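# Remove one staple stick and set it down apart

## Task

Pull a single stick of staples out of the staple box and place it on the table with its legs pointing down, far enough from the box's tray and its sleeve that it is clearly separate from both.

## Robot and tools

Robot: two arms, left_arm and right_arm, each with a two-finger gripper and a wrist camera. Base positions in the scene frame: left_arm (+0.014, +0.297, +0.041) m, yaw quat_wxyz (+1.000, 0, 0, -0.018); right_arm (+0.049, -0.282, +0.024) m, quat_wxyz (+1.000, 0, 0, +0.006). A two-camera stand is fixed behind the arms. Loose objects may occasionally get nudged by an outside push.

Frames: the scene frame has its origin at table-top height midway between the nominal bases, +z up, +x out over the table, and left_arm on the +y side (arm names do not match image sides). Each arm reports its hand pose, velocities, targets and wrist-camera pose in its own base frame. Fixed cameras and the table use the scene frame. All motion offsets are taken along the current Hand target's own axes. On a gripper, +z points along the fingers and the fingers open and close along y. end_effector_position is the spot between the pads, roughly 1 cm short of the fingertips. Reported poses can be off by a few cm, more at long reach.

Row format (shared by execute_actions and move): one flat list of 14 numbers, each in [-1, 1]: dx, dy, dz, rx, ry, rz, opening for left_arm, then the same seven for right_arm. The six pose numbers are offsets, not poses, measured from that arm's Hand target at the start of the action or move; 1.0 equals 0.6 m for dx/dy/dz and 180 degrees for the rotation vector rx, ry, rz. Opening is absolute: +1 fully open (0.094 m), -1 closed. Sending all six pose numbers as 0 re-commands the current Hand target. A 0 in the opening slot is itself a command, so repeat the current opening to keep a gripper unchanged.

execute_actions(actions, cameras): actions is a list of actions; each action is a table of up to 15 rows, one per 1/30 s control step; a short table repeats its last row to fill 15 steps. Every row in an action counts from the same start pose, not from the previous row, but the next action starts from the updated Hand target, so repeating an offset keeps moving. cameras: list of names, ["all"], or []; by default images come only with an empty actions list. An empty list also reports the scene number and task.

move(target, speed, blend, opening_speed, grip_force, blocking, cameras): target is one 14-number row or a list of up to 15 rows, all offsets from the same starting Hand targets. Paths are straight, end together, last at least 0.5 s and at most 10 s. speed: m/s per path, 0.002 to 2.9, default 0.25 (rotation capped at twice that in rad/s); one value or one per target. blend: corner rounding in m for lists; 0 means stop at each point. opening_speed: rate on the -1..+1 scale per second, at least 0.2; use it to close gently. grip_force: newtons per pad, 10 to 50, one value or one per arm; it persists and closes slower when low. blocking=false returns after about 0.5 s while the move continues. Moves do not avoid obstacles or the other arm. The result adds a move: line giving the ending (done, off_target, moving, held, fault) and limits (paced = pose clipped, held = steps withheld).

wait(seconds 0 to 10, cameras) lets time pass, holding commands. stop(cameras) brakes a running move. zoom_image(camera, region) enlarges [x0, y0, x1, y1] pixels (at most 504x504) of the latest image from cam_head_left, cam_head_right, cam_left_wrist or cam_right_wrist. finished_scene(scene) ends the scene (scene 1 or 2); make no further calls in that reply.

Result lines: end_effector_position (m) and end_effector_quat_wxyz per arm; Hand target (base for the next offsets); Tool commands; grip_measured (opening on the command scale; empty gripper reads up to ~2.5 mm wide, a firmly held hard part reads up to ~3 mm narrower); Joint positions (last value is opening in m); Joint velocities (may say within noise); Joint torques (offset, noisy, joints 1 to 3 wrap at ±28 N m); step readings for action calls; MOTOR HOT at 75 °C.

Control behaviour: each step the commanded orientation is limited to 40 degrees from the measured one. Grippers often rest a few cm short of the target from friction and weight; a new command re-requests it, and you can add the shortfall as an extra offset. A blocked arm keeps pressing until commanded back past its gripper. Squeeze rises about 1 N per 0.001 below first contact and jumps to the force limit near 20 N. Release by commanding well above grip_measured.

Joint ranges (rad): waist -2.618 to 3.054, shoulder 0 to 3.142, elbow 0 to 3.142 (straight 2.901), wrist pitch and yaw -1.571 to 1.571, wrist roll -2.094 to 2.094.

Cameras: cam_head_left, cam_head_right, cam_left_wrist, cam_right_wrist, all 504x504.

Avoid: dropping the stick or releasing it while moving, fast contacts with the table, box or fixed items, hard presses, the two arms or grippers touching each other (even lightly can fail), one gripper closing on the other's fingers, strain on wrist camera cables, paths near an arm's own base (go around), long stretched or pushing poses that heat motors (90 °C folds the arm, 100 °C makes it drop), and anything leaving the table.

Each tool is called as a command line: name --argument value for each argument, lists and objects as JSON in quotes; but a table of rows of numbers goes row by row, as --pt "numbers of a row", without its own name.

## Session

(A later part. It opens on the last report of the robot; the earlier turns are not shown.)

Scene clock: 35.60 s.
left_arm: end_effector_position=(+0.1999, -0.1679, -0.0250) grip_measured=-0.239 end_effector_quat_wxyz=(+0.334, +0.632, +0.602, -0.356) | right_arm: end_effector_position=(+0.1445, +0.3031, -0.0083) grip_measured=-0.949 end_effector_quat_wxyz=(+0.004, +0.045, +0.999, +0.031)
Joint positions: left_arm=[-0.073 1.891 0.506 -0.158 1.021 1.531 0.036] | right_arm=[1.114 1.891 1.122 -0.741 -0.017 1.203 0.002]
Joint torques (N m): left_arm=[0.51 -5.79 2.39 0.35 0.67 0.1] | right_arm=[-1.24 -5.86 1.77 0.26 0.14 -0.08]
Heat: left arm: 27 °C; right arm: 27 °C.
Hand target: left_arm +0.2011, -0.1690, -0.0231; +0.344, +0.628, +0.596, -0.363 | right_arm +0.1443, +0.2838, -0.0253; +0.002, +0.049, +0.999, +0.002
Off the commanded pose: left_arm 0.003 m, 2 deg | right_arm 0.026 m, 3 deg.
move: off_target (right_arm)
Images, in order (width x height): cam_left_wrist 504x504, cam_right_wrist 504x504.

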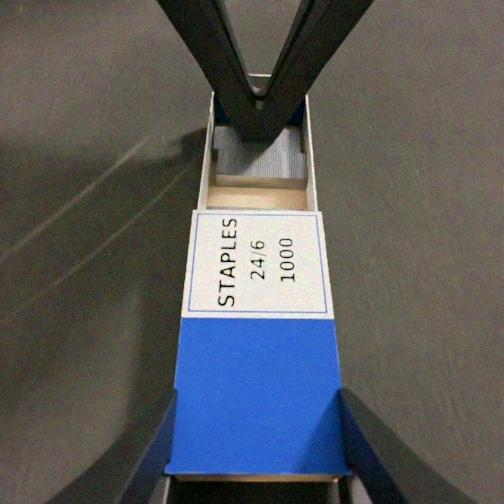

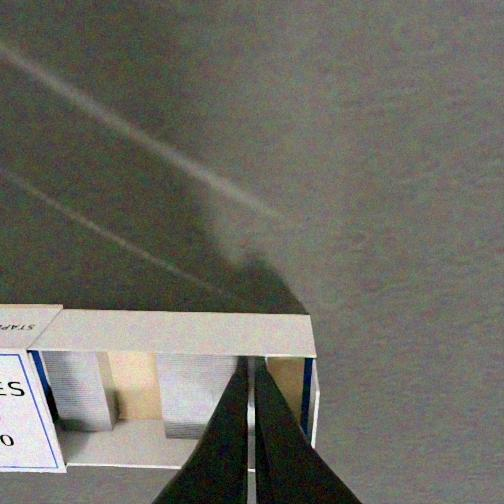

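move --target '[0,0,0,0,0,0,-0.25,0,0.008,-0.0117,0,0,0,-0.95]' --speed 0.03 --cameras '["cam_right_wrist"]'

zoom_image --camera "cam_right_wrist" --region '[130, 250, 380, 500]'

Scene clock: 36.53 s.
left_arm: end_effector_position=(+0.1999, -0.1679, -0.0250) grip_measured=-0.239 end_effector_quat_wxyz=(+0.334, +0.632, +0.602, -0.356) | right_arm: end_effector_position=(+0.1446, +0.3032, -0.0082) grip_measured=-0.949 end_effector_quat_wxyz=(+0.004, +0.044, +0.999, +0.031)
Joint positions: left_arm=[-0.073 1.891 0.506 -0.158 1.021 1.531 0.036] | right_arm=[1.114 1.891 1.122 -0.742 -0.017 1.203 0.002]
Joint torques (N m): left_arm=[0.53 -5.63 2.28 0.36 0.7 0.09] | right_arm=[-0.53 -5.81 4.03 -0.07 0.16 -0.04]
Heat: left arm: 27 °C; right arm: 27 °C.
Hand target: left_arm +0.2011, -0.1690, -0.0231; +0.344, +0.628, +0.596, -0.363 | right_arm +0.1448, +0.2886, -0.0183; +0.002, +0.049, +0.999, +0.002
Off the commanded pose: left_arm 0.003 m, 2 deg | right_arm 0.018 m, 3 deg.
move: off_target (right_arm)
Images, in order (width x height): cam_right_wrist 504x504.

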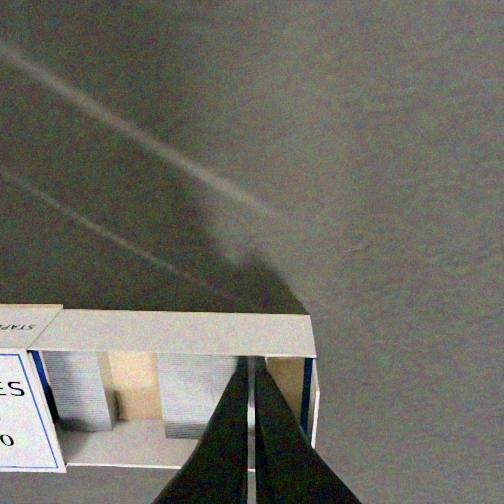

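Scaled by 2.016.

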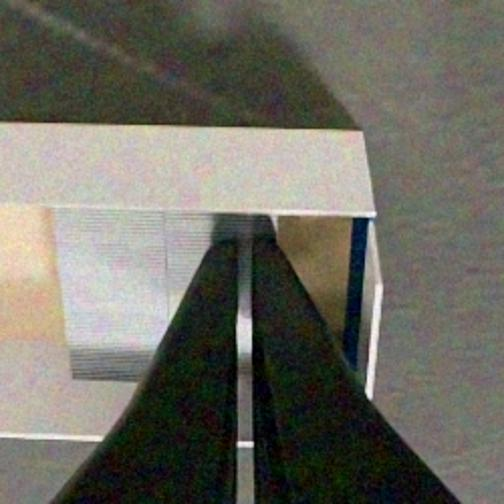

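move --target '[0,0,0,0,0,0,-0.25,0,-0.022,0,0,0,0,-0.95]' --speed 0.04 --cameras '["cam_right_wrist"]'

zoom_image --camera "cam_right_wrist" --region '[130, 250, 380, 500]'

Scene clock: 37.63 s.
left_arm: end_effector_position=(+0.1999, -0.1679, -0.0250) grip_measured=-0.239 end_effector_quat_wxyz=(+0.334, +0.632, +0.602, -0.356) | right_arm: end_effector_position=(+0.1455, +0.2997, -0.0083) grip_measured=-0.949 end_effector_quat_wxyz=(+0.005, +0.044, +0.998, +0.038)
Joint positions: left_arm=[-0.073 1.891 0.506 -0.158 1.021 1.531 0.036] | right_arm=[1.104 1.872 1.094 -0.72 -0.022 1.193 0.002]
Joint torques (N m): left_arm=[0.53 -5.67 2.29 0.32 0.69 0.07] | right_arm=[-1.18 -7.06 2.33 -0.11 0.22 -0.07]
Heat: left arm: 27 °C; right arm: 27 °C.
Hand target: left_arm +0.2011, -0.1690, -0.0231; +0.344, +0.628, +0.596, -0.363 | right_arm +0.1435, +0.2755, -0.0183; +0.002, +0.049, +0.999, +0.002
Off the commanded pose: left_arm 0.003 m, 2 deg | right_arm 0.026 m, 4 deg.
move: off_target (right_arm)
Images, in order (width x height): cam_right_wrist 504x504.

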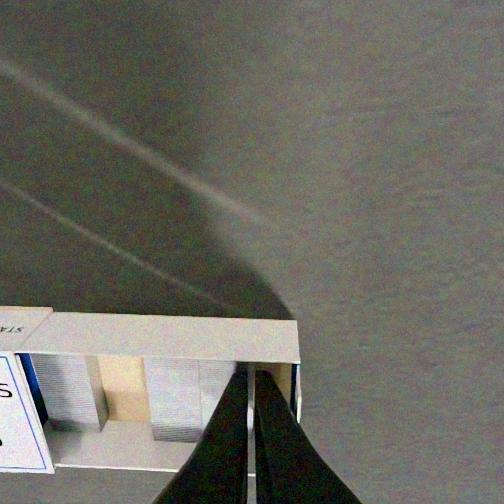

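Scaled by 2.016.

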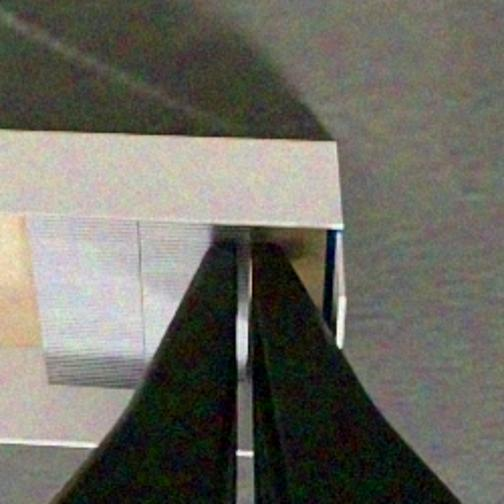

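move --target '[0,0,0,0,0,0,-0.25,0,0.03,-0.09,0,0,0,-0.95]' --speed 0.15 --cameras '["cam_left_wrist","cam_right_wrist"]'

zoom_image --camera "cam_right_wrist" --region '[120, 200, 340, 380]'

zoom_image --camera "cam_left_wrist" --region '[170, 60, 350, 220]'

Scene clock: 39.30 s.
left_arm: end_effector_position=(+0.1999, -0.1679, -0.0250) grip_measured=-0.239 end_effector_quat_wxyz=(+0.334, +0.632, +0.602, -0.356) | right_arm: end_effector_position=(+0.1420, +0.2907, +0.0238) grip_measured=-0.949 end_effector_quat_wxyz=(-0.012, +0.049, +0.999, -0.005)
Joint positions: left_arm=[-0.073 1.891 0.506 -0.158 1.021 1.531 0.036] | right_arm=[1.104 1.861 1.225 -0.953 -0.017 1.202 0.002]
Joint torques (N m): left_arm=[0.55 -5.71 2.24 0.4 0.7 0.1] | right_arm=[0.51 -9.46 7.12 -0.21 0.19 -0.01]
Heat: left arm: 27 °C; right arm: 27 °C.
Hand target: left_arm +0.2011, -0.1690, -0.0231; +0.344, +0.628, +0.596, -0.363 | right_arm +0.1450, +0.2932, +0.0358; +0.002, +0.049, +0.999, +0.002
Off the commanded pose: left_arm 0.003 m, 2 deg | right_arm 0.013 m, 2 deg.
move: off_target (right_arm)
Images, in order (width x height): cam_left_wrist 504x504, cam_right_wrist 504x504.

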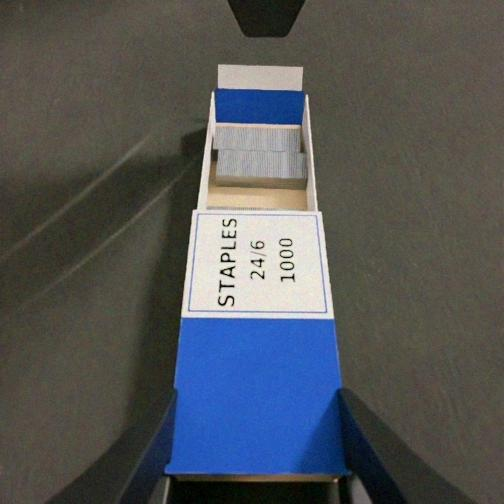

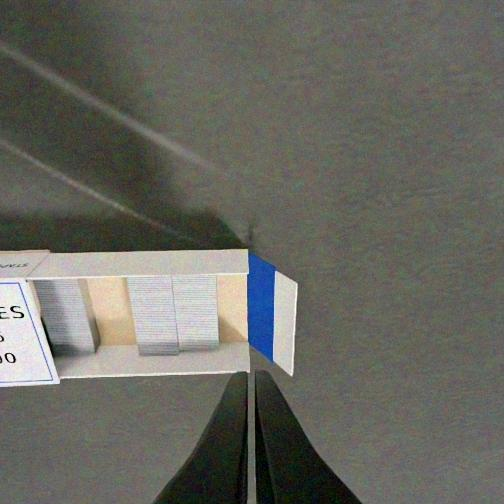

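Scaled by 2.291.

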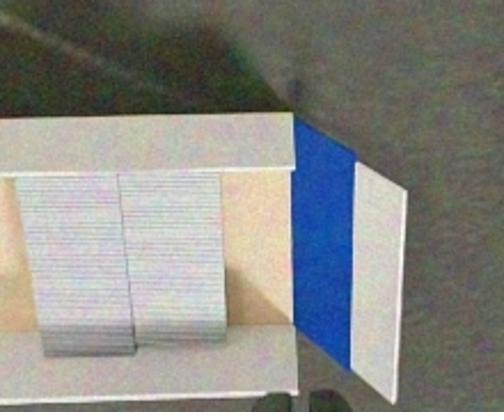

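Scaled by 2.800.

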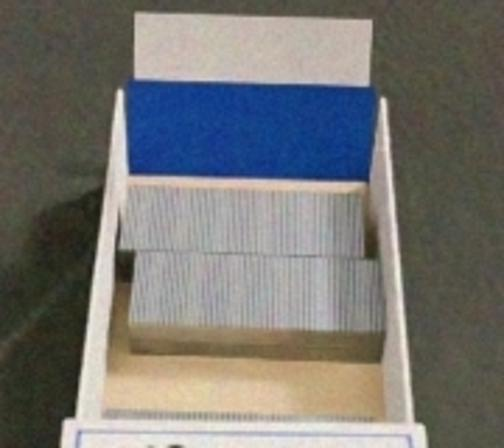

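move --target '[0,0,0,0,0,0,-0.25,0,0.036,-0.002,0,0,0,-0.3]' --speed 0.12 --cameras '["cam_right_wrist"]'

zoom_image --camera "cam_right_wrist" --region '[120, 230, 370, 480]'

Scene clock: 41.17 s.
left_arm: end_effector_position=(+0.1999, -0.1679, -0.0250) grip_measured=-0.239 end_effector_quat_wxyz=(+0.334, +0.632, +0.602, -0.356) | right_arm: end_effector_position=(+0.1461, +0.3155, +0.0413) grip_measured=-0.301 end_effector_quat_wxyz=(-0.001, +0.049, +0.999, +0.019)
Joint positions: left_arm=[-0.073 1.891 0.506 -0.158 1.021 1.531 0.036] | right_arm=[1.126 1.878 1.321 -0.981 -0.017 1.224 0.033]
Joint torques (N m): left_arm=[0.57 -5.75 2.36 0.36 0.68 0.09] | right_arm=[0.43 -5.67 7.72 -0.07 0.22 0.09]
Heat: left arm: 27 °C; right arm: 27 °C.
Hand target: left_arm +0.2011, -0.1690, -0.0231; +0.344, +0.628, +0.596, -0.363 | right_arm +0.1471, +0.3148, +0.0370; +0.002, +0.049, +0.999, +0.002
Off the commanded pose: left_arm 0.003 m, 2 deg | right_arm 0.004 m, 2 deg.
move: done
Images, in order (width x height): cam_right_wrist 504x504.

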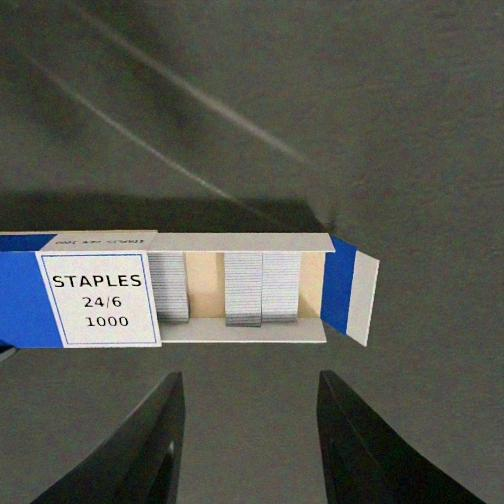

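Scaled by 2.016.

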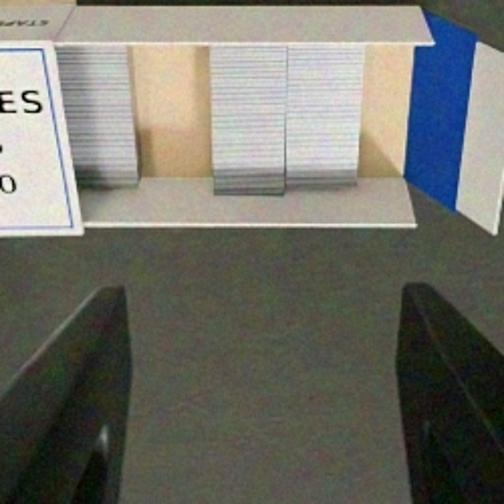

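move --target '[0,0,0,0,0,0,-0.25,0.003,-0.002,0.091,0,0,0,-0.3]' --speed 0.08 --cameras '["cam_right_wrist","cam_left_wrist"]'

zoom_image --camera "cam_right_wrist" --region '[120, 250, 370, 500]'

Scene clock: 42.87 s.
left_arm: end_effector_position=(+0.1999, -0.1679, -0.0250) grip_measured=-0.239 end_effector_quat_wxyz=(+0.334, +0.632, +0.602, -0.356) | right_arm: end_effector_position=(+0.1475, +0.3185, -0.0057) grip_measured=-0.301 end_effector_quat_wxyz=(-0.001, +0.050, +0.999, +0.018)
Joint positions: left_arm=[-0.073 1.891 0.506 -0.158 1.021 1.531 0.036] | right_arm=[1.126 1.96 1.232 -0.81 -0.017 1.227 0.033]
Joint torques (N m): left_arm=[0.49 -5.81 2.25 0.36 0.68 0.1] | right_arm=[0.72 -6.04 4.48 0.21 0.17 0.07]
Heat: left arm: 27 °C; right arm: 27 °C.
Hand target: left_arm +0.2011, -0.1690, -0.0231; +0.344, +0.628, +0.596, -0.363 | right_arm +0.1455, +0.3139, -0.0177; +0.002, +0.049, +0.999, +0.002
Off the commanded pose: left_arm 0.003 m, 2 deg | right_arm 0.013 m, 2 deg.
move: off_target (right_arm)
Images, in order (width x height): cam_left_wrist 504x504, cam_right_wrist 504x504.

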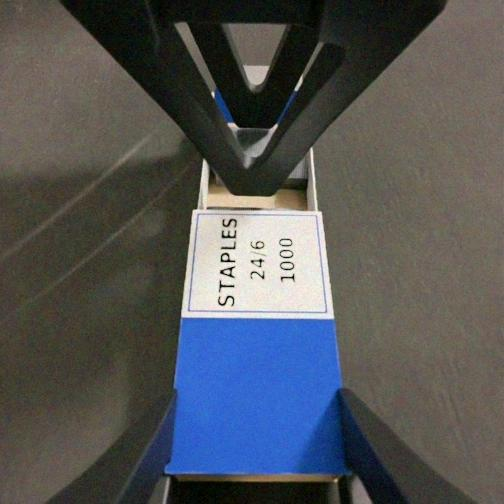

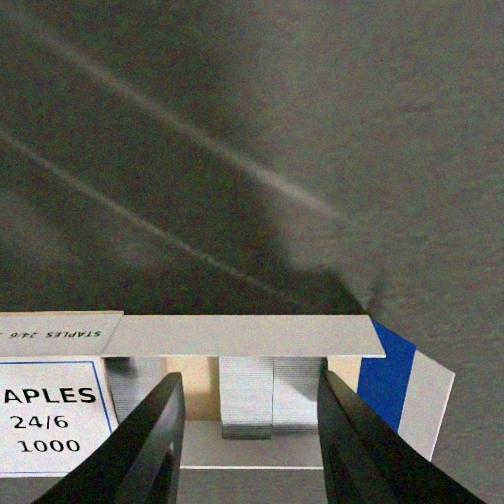

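Scaled by 2.016.

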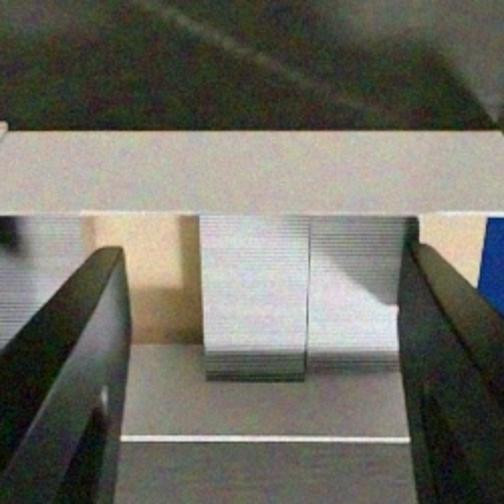

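move --pt "0 0 0 0 0 0 -0.25 0 -0.0115 -0.01 0 0 0 -0.3" --speed 0.05 --cameras '["cam_right_wrist"]'

zoom_image --camera "cam_right_wrist" --region '[120, 250, 370, 500]'

Scene clock: 43.83 s.
left_arm: end_effector_position=(+0.1999, -0.1679, -0.0250) grip_measured=-0.239 end_effector_quat_wxyz=(+0.334, +0.632, +0.602, -0.356) | right_arm: end_effector_position=(+0.1448, +0.3120, -0.0097) grip_measured=-0.301 end_effector_quat_wxyz=(-0.004, +0.051, +0.999, +0.009)
Joint positions: left_arm=[-0.073 1.891 0.506 -0.158 1.021 1.531 0.036] | right_arm=[1.126 1.96 1.214 -0.812 -0.015 1.227 0.033]
Joint torques (N m): left_arm=[0.64 -5.79 2.32 0.37 0.67 0.07] | right_arm=[0.25 -8.02 4.15 0.06 0.15 0.01]
Heat: left arm: 27 °C; right arm: 27 °C.
Hand target: left_arm +0.2011, -0.1690, -0.0231; +0.344, +0.628, +0.596, -0.363 | right_arm +0.1447, +0.3069, -0.0117; +0.002, +0.049, +0.999, +0.002
Off the commanded pose: left_arm 0.003 m, 2 deg | right_arm 0.005 m, 1 deg.
move: done
Images, in order (width x height): cam_right_wrist 504x504.

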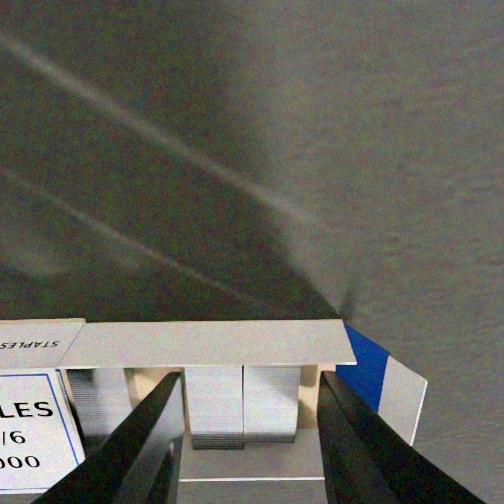

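Scaled by 2.016.

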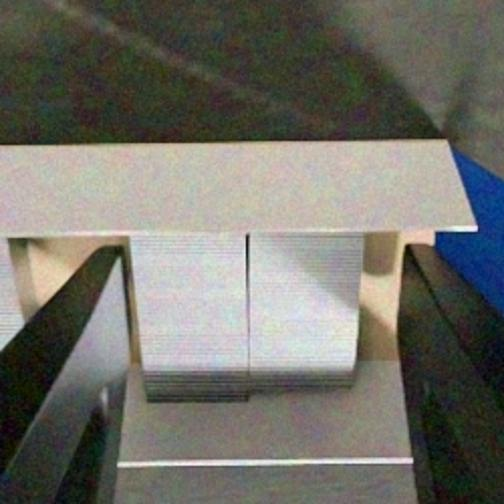

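move --target '[0,0,0,0,0,0,-0.25,0,-0.03,0,0,0,0,-0.3]' --speed 0.04 --cameras '["cam_right_wrist","cam_left_wrist"]'

zoom_image --camera "cam_right_wrist" --region '[120, 250, 370, 500]'

Scene clock: 44.87 s.
left_arm: end_effector_position=(+0.1999, -0.1679, -0.0249) grip_measured=-0.239 end_effector_quat_wxyz=(+0.334, +0.632, +0.601, -0.356) | right_arm: end_effector_position=(+0.1395, +0.2962, -0.0136) grip_measured=-0.301 end_effector_quat_wxyz=(-0.006, +0.047, +0.999, +0.004)
Joint positions: left_arm=[-0.073 1.891 0.506 -0.158 1.021 1.531 0.036] | right_arm=[1.12 1.922 1.142 -0.79 -0.015 1.213 0.033]
Joint torques (N m): left_arm=[0.54 -5.68 2.25 0.39 0.68 0.07] | right_arm=[-0.94 -9.18 3.37 0.12 0.18 -0.07]
Heat: left arm: 27 °C; right arm: 27 °C.
Hand target: left_arm +0.2011, -0.1690, -0.0230; +0.344, +0.628, +0.596, -0.363 | right_arm +0.1429, +0.2890, -0.0117; +0.002, +0.049, +0.999, +0.002
Off the commanded pose: left_arm 0.002 m, 2 deg | right_arm 0.008 m, 1 deg.
move: done
Images, in order (width x height): cam_left_wrist 504x504, cam_right_wrist 504x504.

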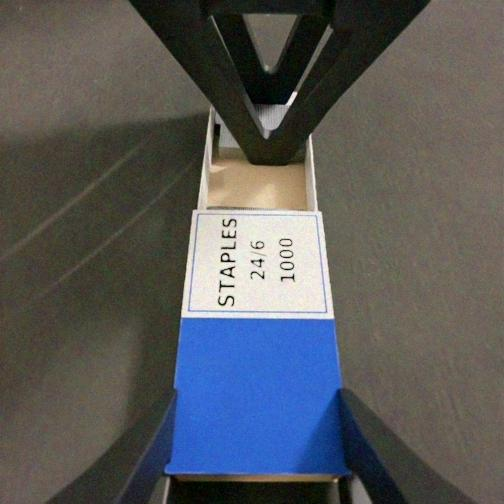

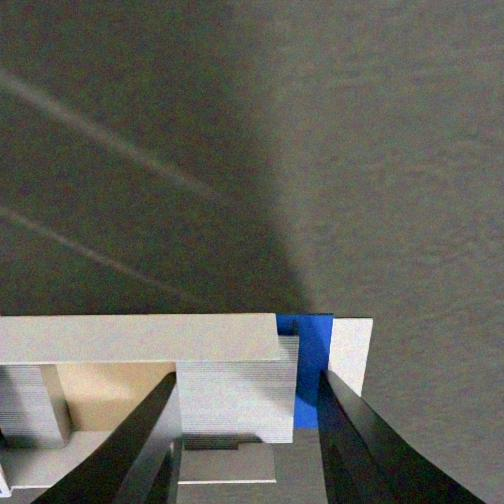

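Scaled by 2.016.

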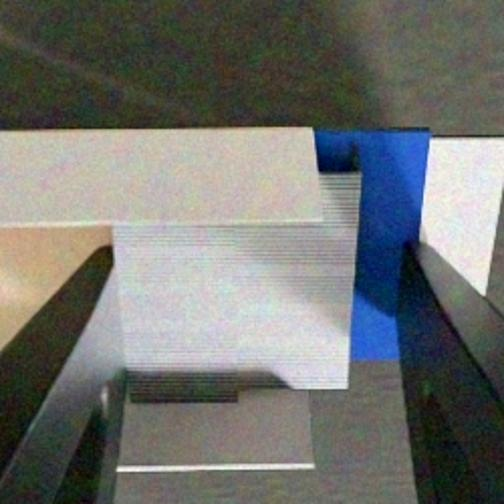

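move --target '[0,0,0,0,0,0,-0.25,-0.004,-0.0155,-0.005,0,0,0,-0.3]' --speed 0.04 --cameras '["cam_right_wrist"]'

zoom_image --camera "cam_right_wrist" --region '[120, 250, 370, 500]'

Scene clock: 45.90 s.
left_arm: end_effector_position=(+0.1999, -0.1679, -0.0249) grip_measured=-0.239 end_effector_quat_wxyz=(+0.334, +0.632, +0.601, -0.356) | right_arm: end_effector_position=(+0.1407, +0.2851, -0.0135) grip_measured=-0.301 end_effector_quat_wxyz=(-0.008, +0.047, +0.999, +0.000)
Joint positions: left_arm=[-0.073 1.891 0.506 -0.158 1.021 1.531 0.036] | right_arm=[1.101 1.896 1.107 -0.787 -0.015 1.195 0.033]
Joint torques (N m): left_arm=[0.51 -5.65 2.33 0.36 0.65 0.08] | right_arm=[-0.73 -9.72 3.84 -0.02 0.17 -0.07]
Heat: left arm: 27 °C; right arm: 27 °C.
Hand target: left_arm +0.2011, -0.1690, -0.0230; +0.344, +0.628, +0.596, -0.363 | right_arm +0.1444, +0.2796, -0.0087; +0.002, +0.049, +0.999, +0.002
Off the commanded pose: left_arm 0.003 m, 2 deg | right_arm 0.008 m, 1 deg.
move: done
Images, in order (width x height): cam_right_wrist 504x504.

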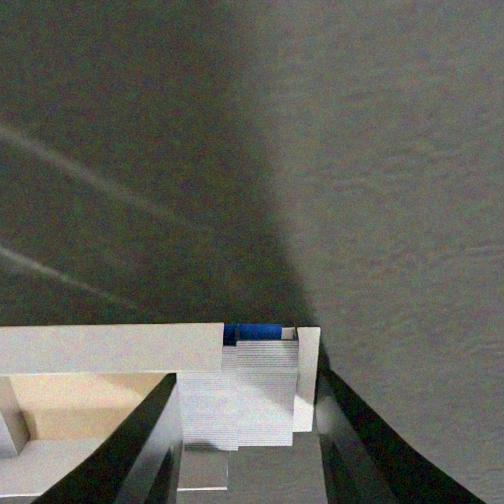

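Scaled by 2.016.

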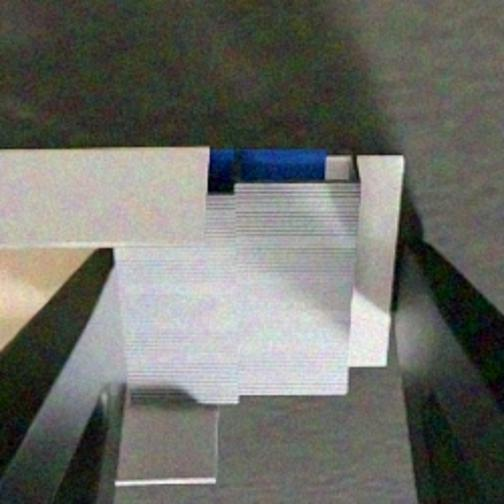

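move --pt "0 0 0 0 0 0 0.3 0 0 -0.0978 0 0 0 -0.3" --pt "-0.05 0 -0.167 0 0 0 0.3 0.0029 0.0054 -0.0978 0 0 -0.5 -0.05" --speed 0.15 --cameras '["all"]'

zoom_image --camera "cam_right_wrist" --region '[150, 200, 400, 450]'

Scene clock: 54.00 s.
left_arm: end_effector_position=(+0.1995, -0.0997, +0.0454) grip_measured=+0.298 end_effector_quat_wxyz=(+0.329, +0.621, +0.612, -0.363) | right_arm: end_effector_position=(+0.1386, +0.2776, +0.0397) grip_measured=-0.051 end_effector_quat_wxyz=(-0.011, -0.669, +0.743, -0.001)
Joint positions: left_arm=[0.249 1.747 0.732 -1.015 0.952 2.075 0.061] | right_arm=[1.101 1.794 1.206 -1.004 -0.006 -0.365 0.045]
Joint torques (N m): left_arm=[0.65 -8.36 4.4 -0.61 0.46 0.09] | right_arm=[0.12 -7.69 8.21 -0.07 0.07 -0.05]
Heat: left arm: 27 °C; right arm: 28 °C.
Hand target: left_arm +0.2048, -0.0973, +0.0530; +0.344, +0.628, +0.596, -0.363 | right_arm +0.1427, +0.2827, +0.0499; +0.003, -0.671, +0.741, -0.001
Off the commanded pose: left_arm 0.010 m, 3 deg | right_arm 0.012 m, 2 deg.
joint sent to its limit (left arm) — joint 6 (wrist roll), upper limit. The joint targets still meet the commanded pose.
move: off_target (left_arm, right_arm); target 2's new opening was sent with right_arm's hand 0.012 m and 2 deg from that target

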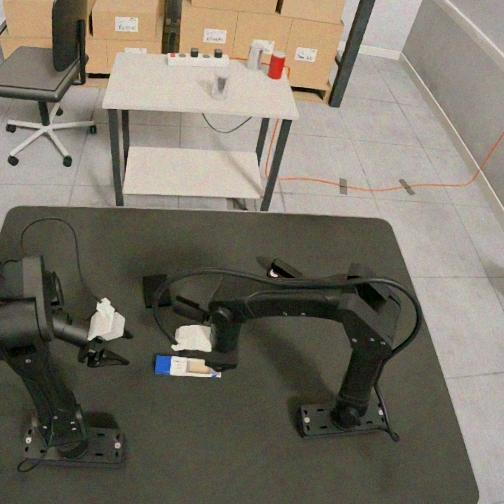

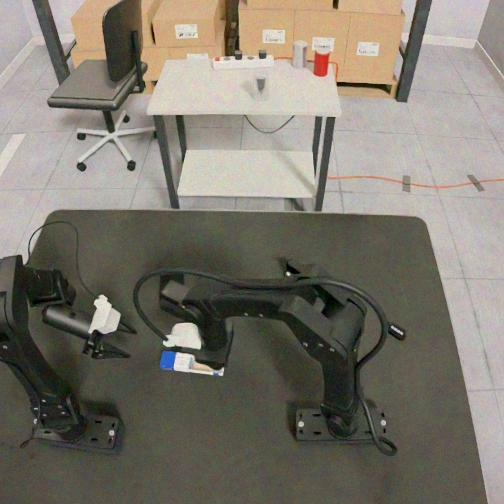

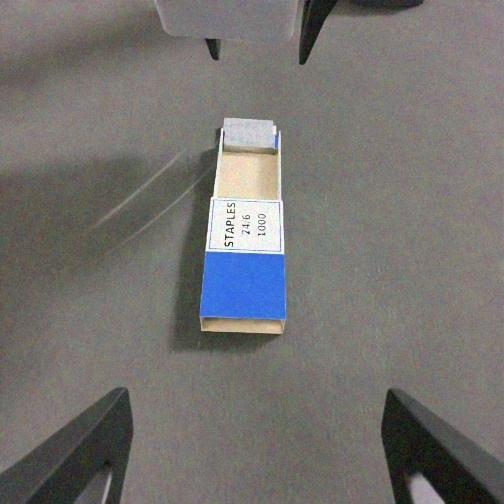

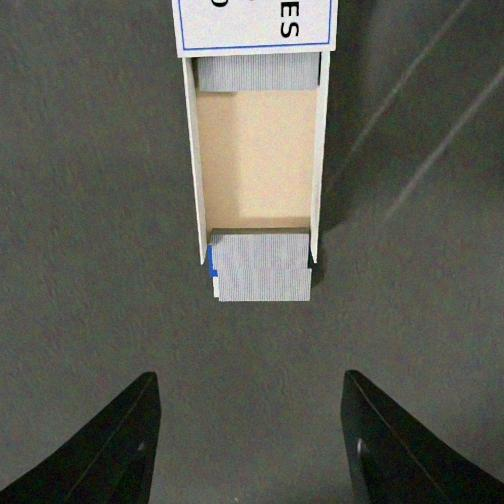

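Scaled by 2.016.

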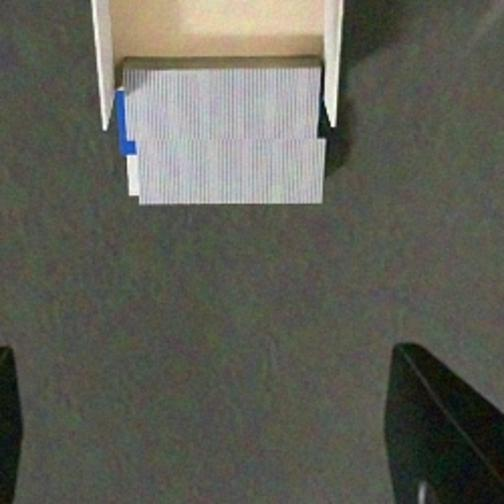

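move --target '[0,0,0,0,0,0,0.3,0.0163,0.0013,0.09,0,0,0,-0.05]' --speed 0.1 --cameras '["cam_left_wrist","cam_right_wrist"]'

zoom_image --camera "cam_right_wrist" --region '[130, 250, 380, 500]'

zoom_image --camera "cam_left_wrist" --region '[170, 50, 350, 190]'

Scene clock: 56.50 s.
left_arm: end_effector_position=(+0.1995, -0.0997, +0.0454) grip_measured=+0.298 end_effector_quat_wxyz=(+0.329, +0.621, +0.612, -0.363) | right_arm: end_effector_position=(+0.1387, +0.2776, +0.0055) grip_measured=-0.051 end_effector_quat_wxyz=(+0.010, -0.673, +0.740, +0.007)
Joint positions: left_arm=[0.249 1.747 0.732 -1.015 0.952 2.075 0.061] | right_arm=[1.101 1.809 1.077 -0.815 -0.005 -0.374 0.045]
Joint torques (N m): left_arm=[0.58 -8.35 4.37 -0.61 0.43 0.07] | right_arm=[-0.76 -5 4.63 0.2 0.1 -0.08]
Heat: left arm: 27 °C; right arm: 28 °C.
Hand target: left_arm +0.2048, -0.0973, +0.0530; +0.344, +0.628, +0.596, -0.363 | right_arm +0.1413, +0.2732, -0.0040; +0.003, -0.671, +0.741, -0.001
Off the commanded pose: left_arm 0.010 m, 3 deg | right_arm 0.011 m, 1 deg.
joint sent to its limit (left arm) — joint 6 (wrist roll), upper limit. The joint targets still meet the commanded pose.
move: off_target (left_arm, right_arm)
Images, in order (width x height): cam_left_wrist 504x504, cam_right_wrist 504x504.

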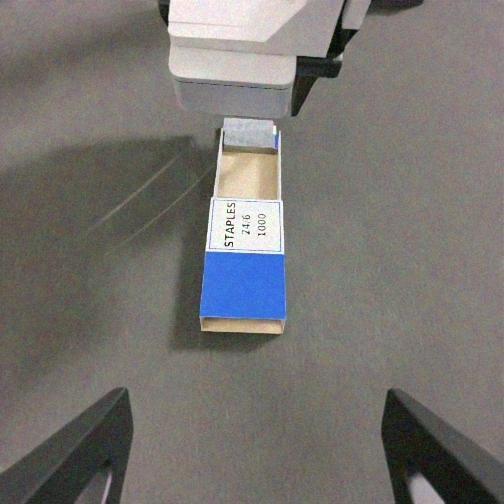

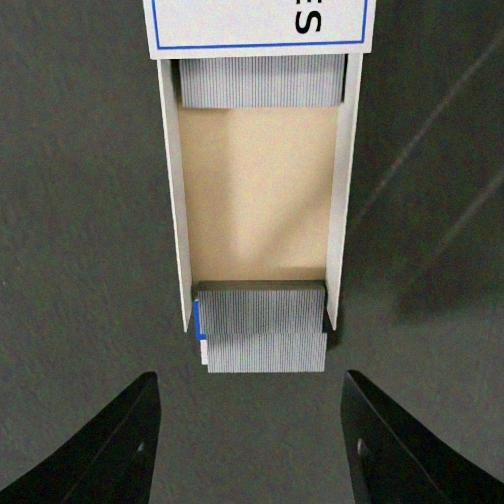

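Scaled by 2.016.

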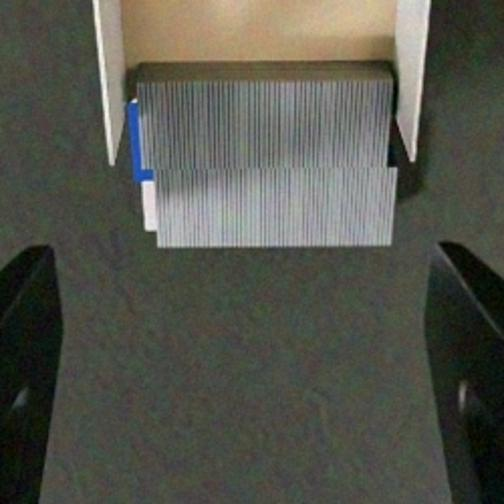

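Scaled by 2.800.

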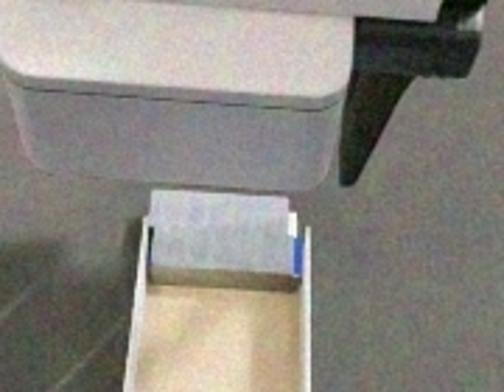

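move --target '[0,0,0,0,0,0,0.3,0.0034,-0.0088,0.003,0,0,0,-0.1]' --speed 0.08 --cameras '["cam_right_wrist"]'

zoom_image --camera "cam_right_wrist" --region '[130, 250, 380, 500]'

Scene clock: 57.67 s.
left_arm: end_effector_position=(+0.1995, -0.0997, +0.0454) grip_measured=+0.298 end_effector_quat_wxyz=(+0.329, +0.621, +0.612, -0.363) | right_arm: end_effector_position=(+0.1451, +0.2764, +0.0055) grip_measured=-0.099 end_effector_quat_wxyz=(+0.014, -0.672, +0.741, +0.008)
Joint positions: left_arm=[0.249 1.747 0.732 -1.015 0.952 2.075 0.061] | right_arm=[1.081 1.809 1.077 -0.808 -0.005 -0.392 0.042]
Joint torques (N m): left_arm=[0.64 -8.39 4.45 -0.62 0.44 0.11] | right_arm=[-0.64 -4.62 4.29 0.22 0.1 -0.08]
Heat: left arm: 27 °C; right arm: 28 °C.
Hand target: left_arm +0.2048, -0.0973, +0.0530; +0.344, +0.628, +0.596, -0.363 | right_arm +0.1463, +0.2708, -0.0058; +0.003, -0.671, +0.741, +0.000
Off the commanded pose: left_arm 0.010 m, 3 deg | right_arm 0.013 m, 2 deg.
joint sent to its limit (left arm) — joint 6 (wrist roll), upper limit. The joint targets still meet the commanded pose.
move: off_target (left_arm, right_arm)
Images, in order (width x height): cam_right_wrist 504x504.

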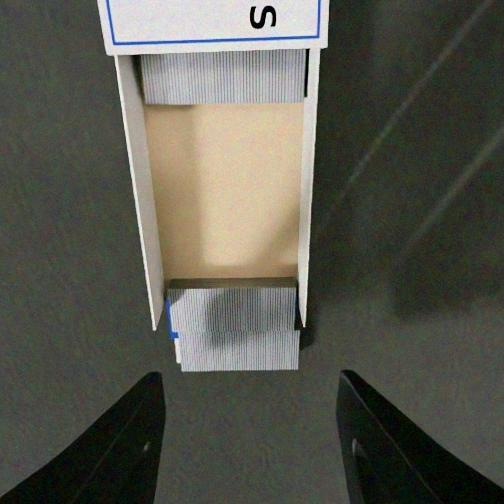

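Scaled by 2.016.

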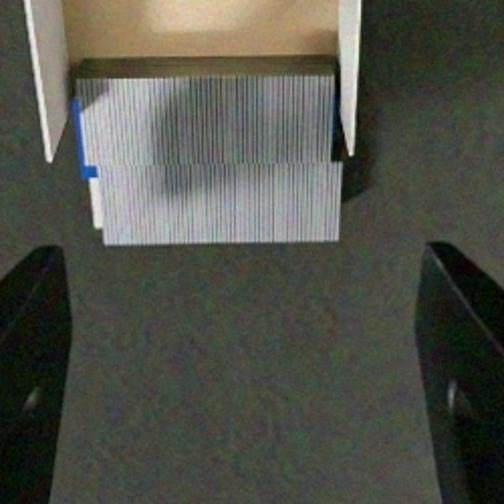

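move --target '[0,0,0,0,0,0,0.3,0.0105,0.004,0.028,0,0,0,-0.1]' --speed 0.05 --cameras '["cam_right_wrist"]'

zoom_image --camera "cam_right_wrist" --region '[130, 250, 380, 500]'

Scene clock: 59.07 s.
left_arm: end_effector_position=(+0.1995, -0.0997, +0.0454) grip_measured=+0.298 end_effector_quat_wxyz=(+0.329, +0.621, +0.612, -0.363) | right_arm: end_effector_position=(+0.1418, +0.2701, -0.0127) grip_measured=-0.099 end_effector_quat_wxyz=(+0.011, -0.672, +0.740, +0.007)
Joint positions: left_arm=[0.249 1.747 0.732 -1.015 0.952 2.075 0.061] | right_arm=[1.081 1.826 1.015 -0.734 -0.005 -0.394 0.042]
Joint torques (N m): left_arm=[0.55 -8.36 4.48 -0.63 0.43 0.1] | right_arm=[-0.84 -4.79 4.03 0.21 0.09 -0.1]
Heat: left arm: 27 °C; right arm: 28 °C.
Hand target: left_arm +0.2048, -0.0973, +0.0530; +0.344, +0.628, +0.596, -0.363 | right_arm +0.1434, +0.2648, -0.0227; +0.003, -0.671, +0.741, +0.000
Off the commanded pose: left_arm 0.010 m, 3 deg | right_arm 0.011 m, 1 deg.
joint sent to its limit (left arm) — joint 6 (wrist roll), upper limit. The joint targets still meet the commanded pose.
move: off_target (left_arm, right_arm)
Images, in order (width x height): cam_right_wrist 504x504.

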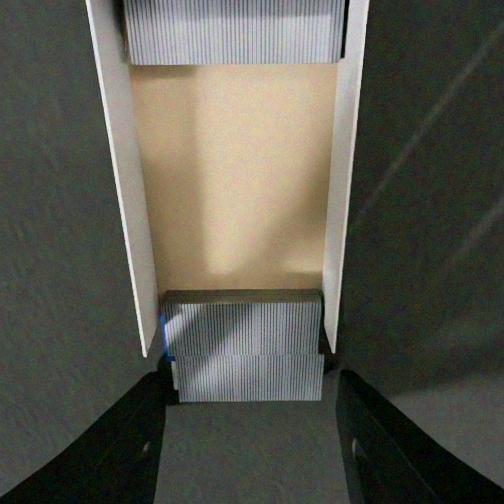

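Scaled by 2.016.

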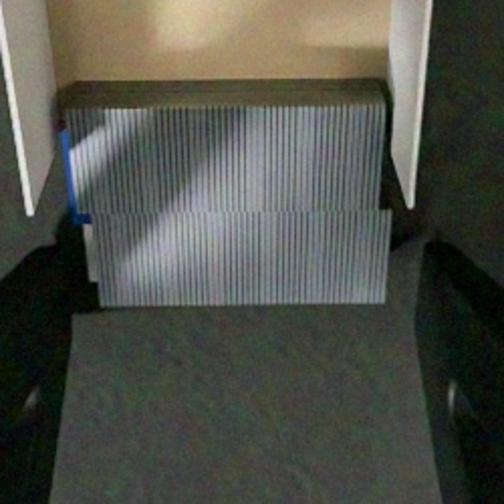

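move --target '[0,0,0,0,0,0,0.3,0,0,-0.002,0,0,0,-0.45]' --speed 0.05 --grip_force '[50,15]' --cameras '["cam_left_wrist","cam_right_wrist"]'

zoom_image --camera "cam_right_wrist" --region '[130, 250, 380, 500]'

Scene clock: 60.50 s.
left_arm: end_effector_position=(+0.1995, -0.0997, +0.0454) grip_measured=+0.298 end_effector_quat_wxyz=(+0.329, +0.621, +0.612, -0.363) | right_arm: end_effector_position=(+0.1418, +0.2702, -0.0127) grip_measured=-0.331 end_effector_quat_wxyz=(+0.011, -0.672, +0.740, +0.007)
Joint positions: left_arm=[0.249 1.747 0.732 -1.015 0.952 2.075 0.061] | right_arm=[1.081 1.826 1.015 -0.734 -0.005 -0.394 0.031]
Joint torques (N m): left_arm=[0.46 -8.44 4.46 -0.62 0.46 0.1] | right_arm=[-0.5 -5.07 4.05 0.23 0.09 -0.06]
Heat: left arm: 27 °C; right arm: 28 °C.
Hand target: left_arm +0.2048, -0.0973, +0.0530; +0.344, +0.628, +0.596, -0.363 | right_arm +0.1434, +0.2648, -0.0215; +0.003, -0.671, +0.741, +0.000
Off the commanded pose: left_arm 0.010 m, 3 deg | right_arm 0.010 m, 1 deg.
joint sent to its limit (left arm) — joint 6 (wrist roll), upper limit. The joint targets still meet the commanded pose.
grip_force (N): 50, 15
move: off_target (left_arm)
Images, in order (width x height): cam_left_wrist 504x504, cam_right_wrist 504x504.

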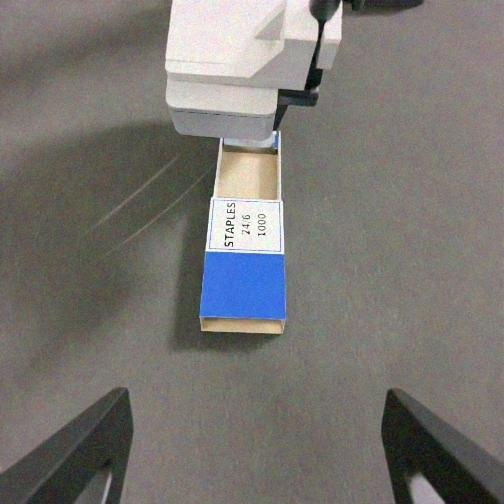

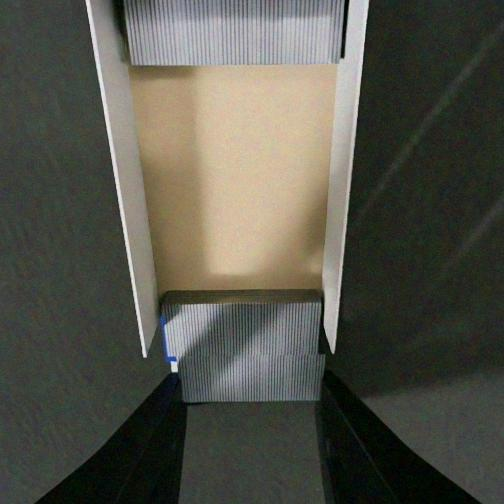

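Scaled by 2.016.

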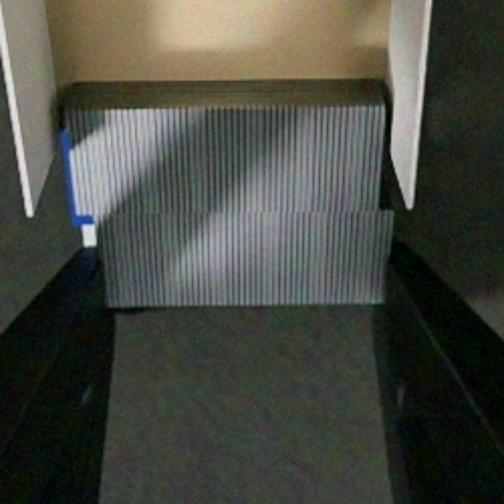

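move --pt "0 0 0 0 0 0 0.3 0 0 -0.1 0 0 0 -0.45" --pt "0 0 0 0 0 0 0.3 0.1642 -0.0326 -0.1 0 0 0 -0.45" --pt "0 0 0 0 0 0 0.3 0.1642 -0.0326 -0.035 0 0 0 -0.45" --speed '[0.07,0.15,0.08]' --blend '[0.01,0.01,0]' --cameras '["all"]'

zoom_image --camera "cam_right_wrist" --region '[130, 250, 380, 500]'

Scene clock: 63.50 s.
left_arm: end_effector_position=(+0.1995, -0.0997, +0.0454) grip_measured=+0.298 end_effector_quat_wxyz=(+0.329, +0.621, +0.612, -0.363) | right_arm: end_effector_position=(+0.1532, +0.1681, +0.0055) grip_measured=-0.334 end_effector_quat_wxyz=(+0.009, -0.672, +0.740, +0.001)
Joint positions: left_arm=[0.249 1.747 0.732 -1.015 0.952 2.075 0.061] | right_arm=[0.827 1.512 0.748 -0.788 -0.001 -0.647 0.031]
Joint torques (N m): left_arm=[0.47 -8.35 4.36 -0.63 0.44 0.09] | right_arm=[-0.43 -2.88 4.25 0.22 0.04 -0.05]
Heat: left arm: 27 °C; right arm: 28 °C.
Hand target: left_arm +0.2048, -0.0973, +0.0530; +0.344, +0.628, +0.596, -0.363 | right_arm +0.1531, +0.1647, -0.0007; +0.003, -0.671, +0.741, +0.000
Off the commanded pose: left_arm 0.010 m, 3 deg | right_arm 0.007 m, 1 deg.
joint sent to its limit (left arm) — joint 6 (wrist roll), upper limit. The joint targets still meet the commanded pose.
grip_force (N): 50, 15
move: off_target (left_arm)

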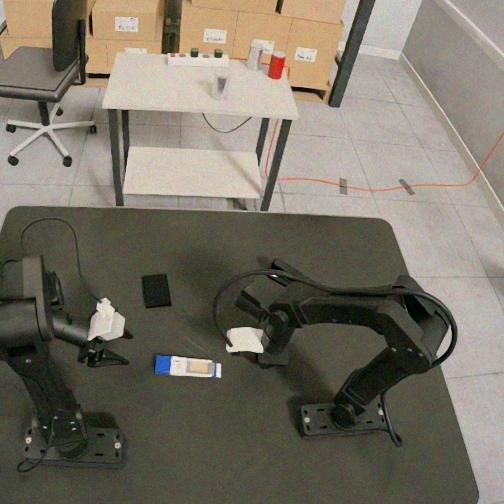

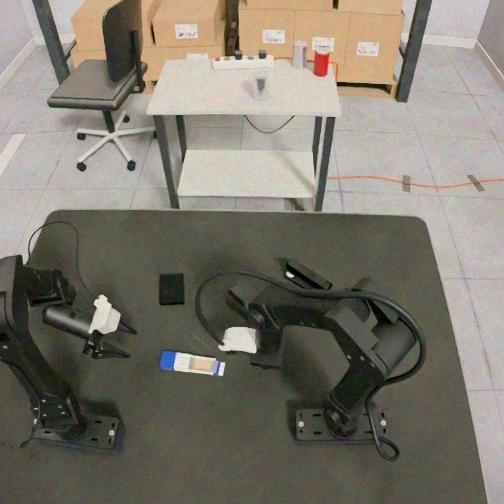

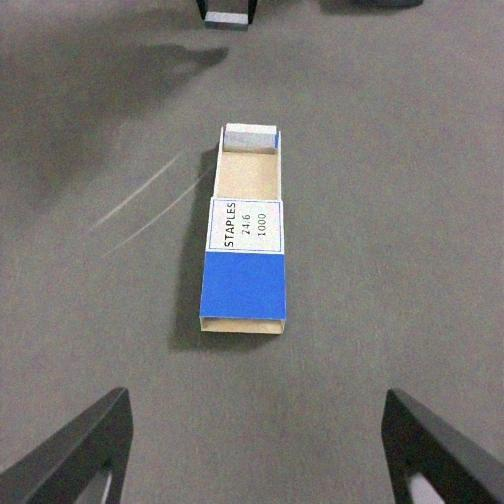

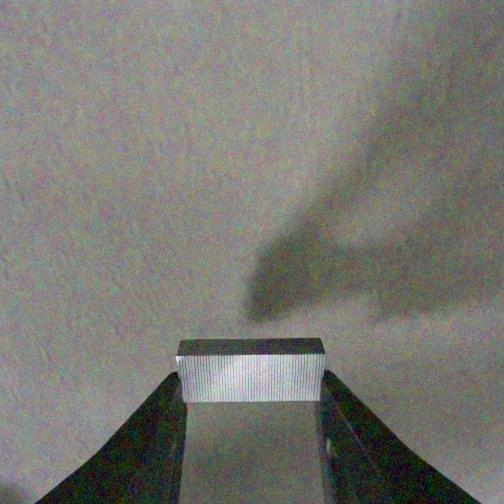

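Scaled by 2.016.

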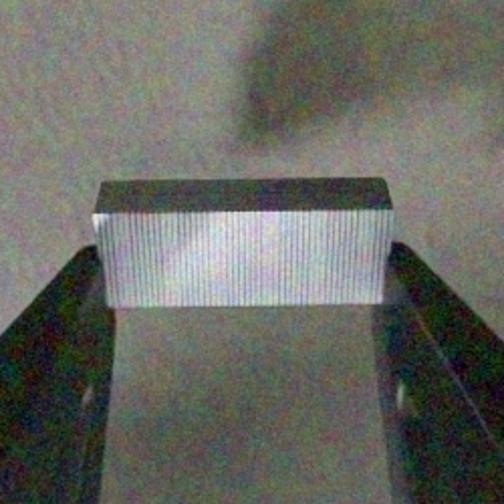

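move --pt "0 0 0 0 0 0 0.3 0 0 0.03 0 0 0 -0.45" --speed 0.04 --cameras '["cam_left_wrist"]'

zoom_image --camera "cam_left_wrist" --region '[170, 0, 290, 60]'

Scene clock: 64.73 s.
left_arm: end_effector_position=(+0.1995, -0.0997, +0.0454) grip_measured=+0.298 end_effector_quat_wxyz=(+0.329, +0.621, +0.612, -0.363) | right_arm: end_effector_position=(+0.1538, +0.1688, -0.0122) grip_measured=-0.334 end_effector_quat_wxyz=(+0.010, -0.672, +0.740, +0.001)
Joint positions: left_arm=[0.249 1.747 0.732 -1.015 0.952 2.075 0.061] | right_arm=[0.827 1.558 0.709 -0.702 -0.001 -0.648 0.031]
Joint torques (N m): left_arm=[0.49 -8.35 4.3 -0.67 0.45 0.09] | right_arm=[-0.55 -3.04 4.04 0.24 0.08 -0.08]
Heat: left arm: 27 °C; right arm: 28 °C.
Hand target: left_arm +0.2048, -0.0973, +0.0530; +0.344, +0.628, +0.596, -0.363 | right_arm +0.1532, +0.1647, -0.0187; +0.003, -0.671, +0.741, +0.000
Off the commanded pose: left_arm 0.010 m, 3 deg | right_arm 0.008 m, 1 deg.
joint sent to its limit (left arm) — joint 6 (wrist roll), upper limit. The joint targets still meet the commanded pose.
grip_force (N): 50, 15
move: off_target (left_arm)
Images, in order (width x height): cam_left_wrist 504x504.

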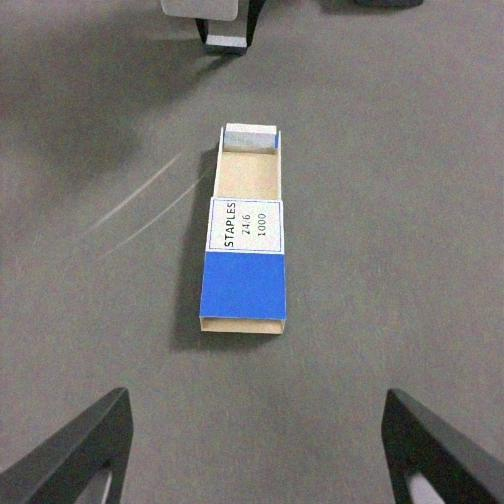

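Scaled by 4.200.

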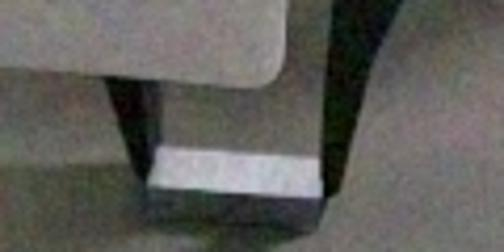

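move --target '[0,0,0,0,0,0,0.3,0,0,0.005,0,0,0,-0.45]' --speed 0.03

move --target '[0,0,0,0,0,0,0.3,0,0,0.005,0,0,0,-0.45]' --speed 0.03 --cameras '["cam_right_wrist"]'

Scene clock: 65.53 s.
left_arm: end_effector_position=(+0.1995, -0.0997, +0.0454) grip_measured=+0.298 end_effector_quat_wxyz=(+0.329, +0.621, +0.612, -0.363) | right_arm: end_effector_position=(+0.1552, +0.1703, -0.0132) grip_measured=-0.334 end_effector_quat_wxyz=(+0.013, -0.672, +0.740, +0.002)
Joint positions: left_arm=[0.249 1.747 0.732 -1.015 0.952 2.075 0.061] | right_arm=[0.827 1.563 0.709 -0.691 -0.001 -0.648 0.031]
Joint torques (N m): left_arm=[0.57 -8.49 4.42 -0.63 0.43 0.11] | right_arm=[-0.62 -2.74 3.4 0.24 0.02 -0.09]
Heat: left arm: 27 °C; right arm: 28 °C.
Hand target: left_arm +0.2048, -0.0973, +0.0530; +0.344, +0.628, +0.596, -0.363 | right_arm +0.1532, +0.1647, -0.0218; +0.003, -0.671, +0.741, +0.000
Off the commanded pose: left_arm 0.010 m, 3 deg | right_arm 0.010 m, 1 deg.
joint sent to its limit (left arm) — joint 6 (wrist roll), upper limit. The joint targets still meet the commanded pose.
grip_force (N): 50, 15
move: off_target (left_arm)

Scene clock: 66.23 s.
left_arm: end_effector_position=(+0.1995, -0.0997, +0.0454) grip_measured=+0.298 end_effector_quat_wxyz=(+0.329, +0.621, +0.612, -0.363) | right_arm: end_effector_position=(+0.1553, +0.1704, -0.0134) grip_measured=-0.334 end_effector_quat_wxyz=(+0.013, -0.672, +0.740, +0.002)
Joint positions: left_arm=[0.249 1.747 0.732 -1.015 0.952 2.075 0.061] | right_arm=[0.827 1.563 0.708 -0.689 -0.001 -0.648 0.031]
Joint torques (N m): left_arm=[0.64 -8.36 4.3 -0.62 0.4 0.11] | right_arm=[-0.57 -2.36 2.88 0.42 0.02 -0.06]
Heat: left arm: 27 °C; right arm: 28 °C.
Hand target: left_arm +0.2048, -0.0973, +0.0530; +0.344, +0.628, +0.596, -0.363 | right_arm +0.1532, +0.1648, -0.0247; +0.003, -0.671, +0.741, +0.000
Off the commanded pose: left_arm 0.010 m, 3 deg | right_arm 0.013 m, 1 deg.
joint sent to its limit (left arm) — joint 6 (wrist roll), upper limit. The joint targets still meet the commanded pose.
grip_force (N): 50, 15
move: off_target (left_arm, right_arm)
Images, in order (width x height): cam_right_wrist 504x504.

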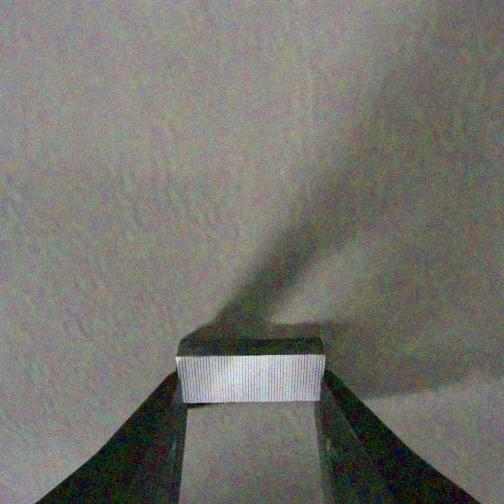

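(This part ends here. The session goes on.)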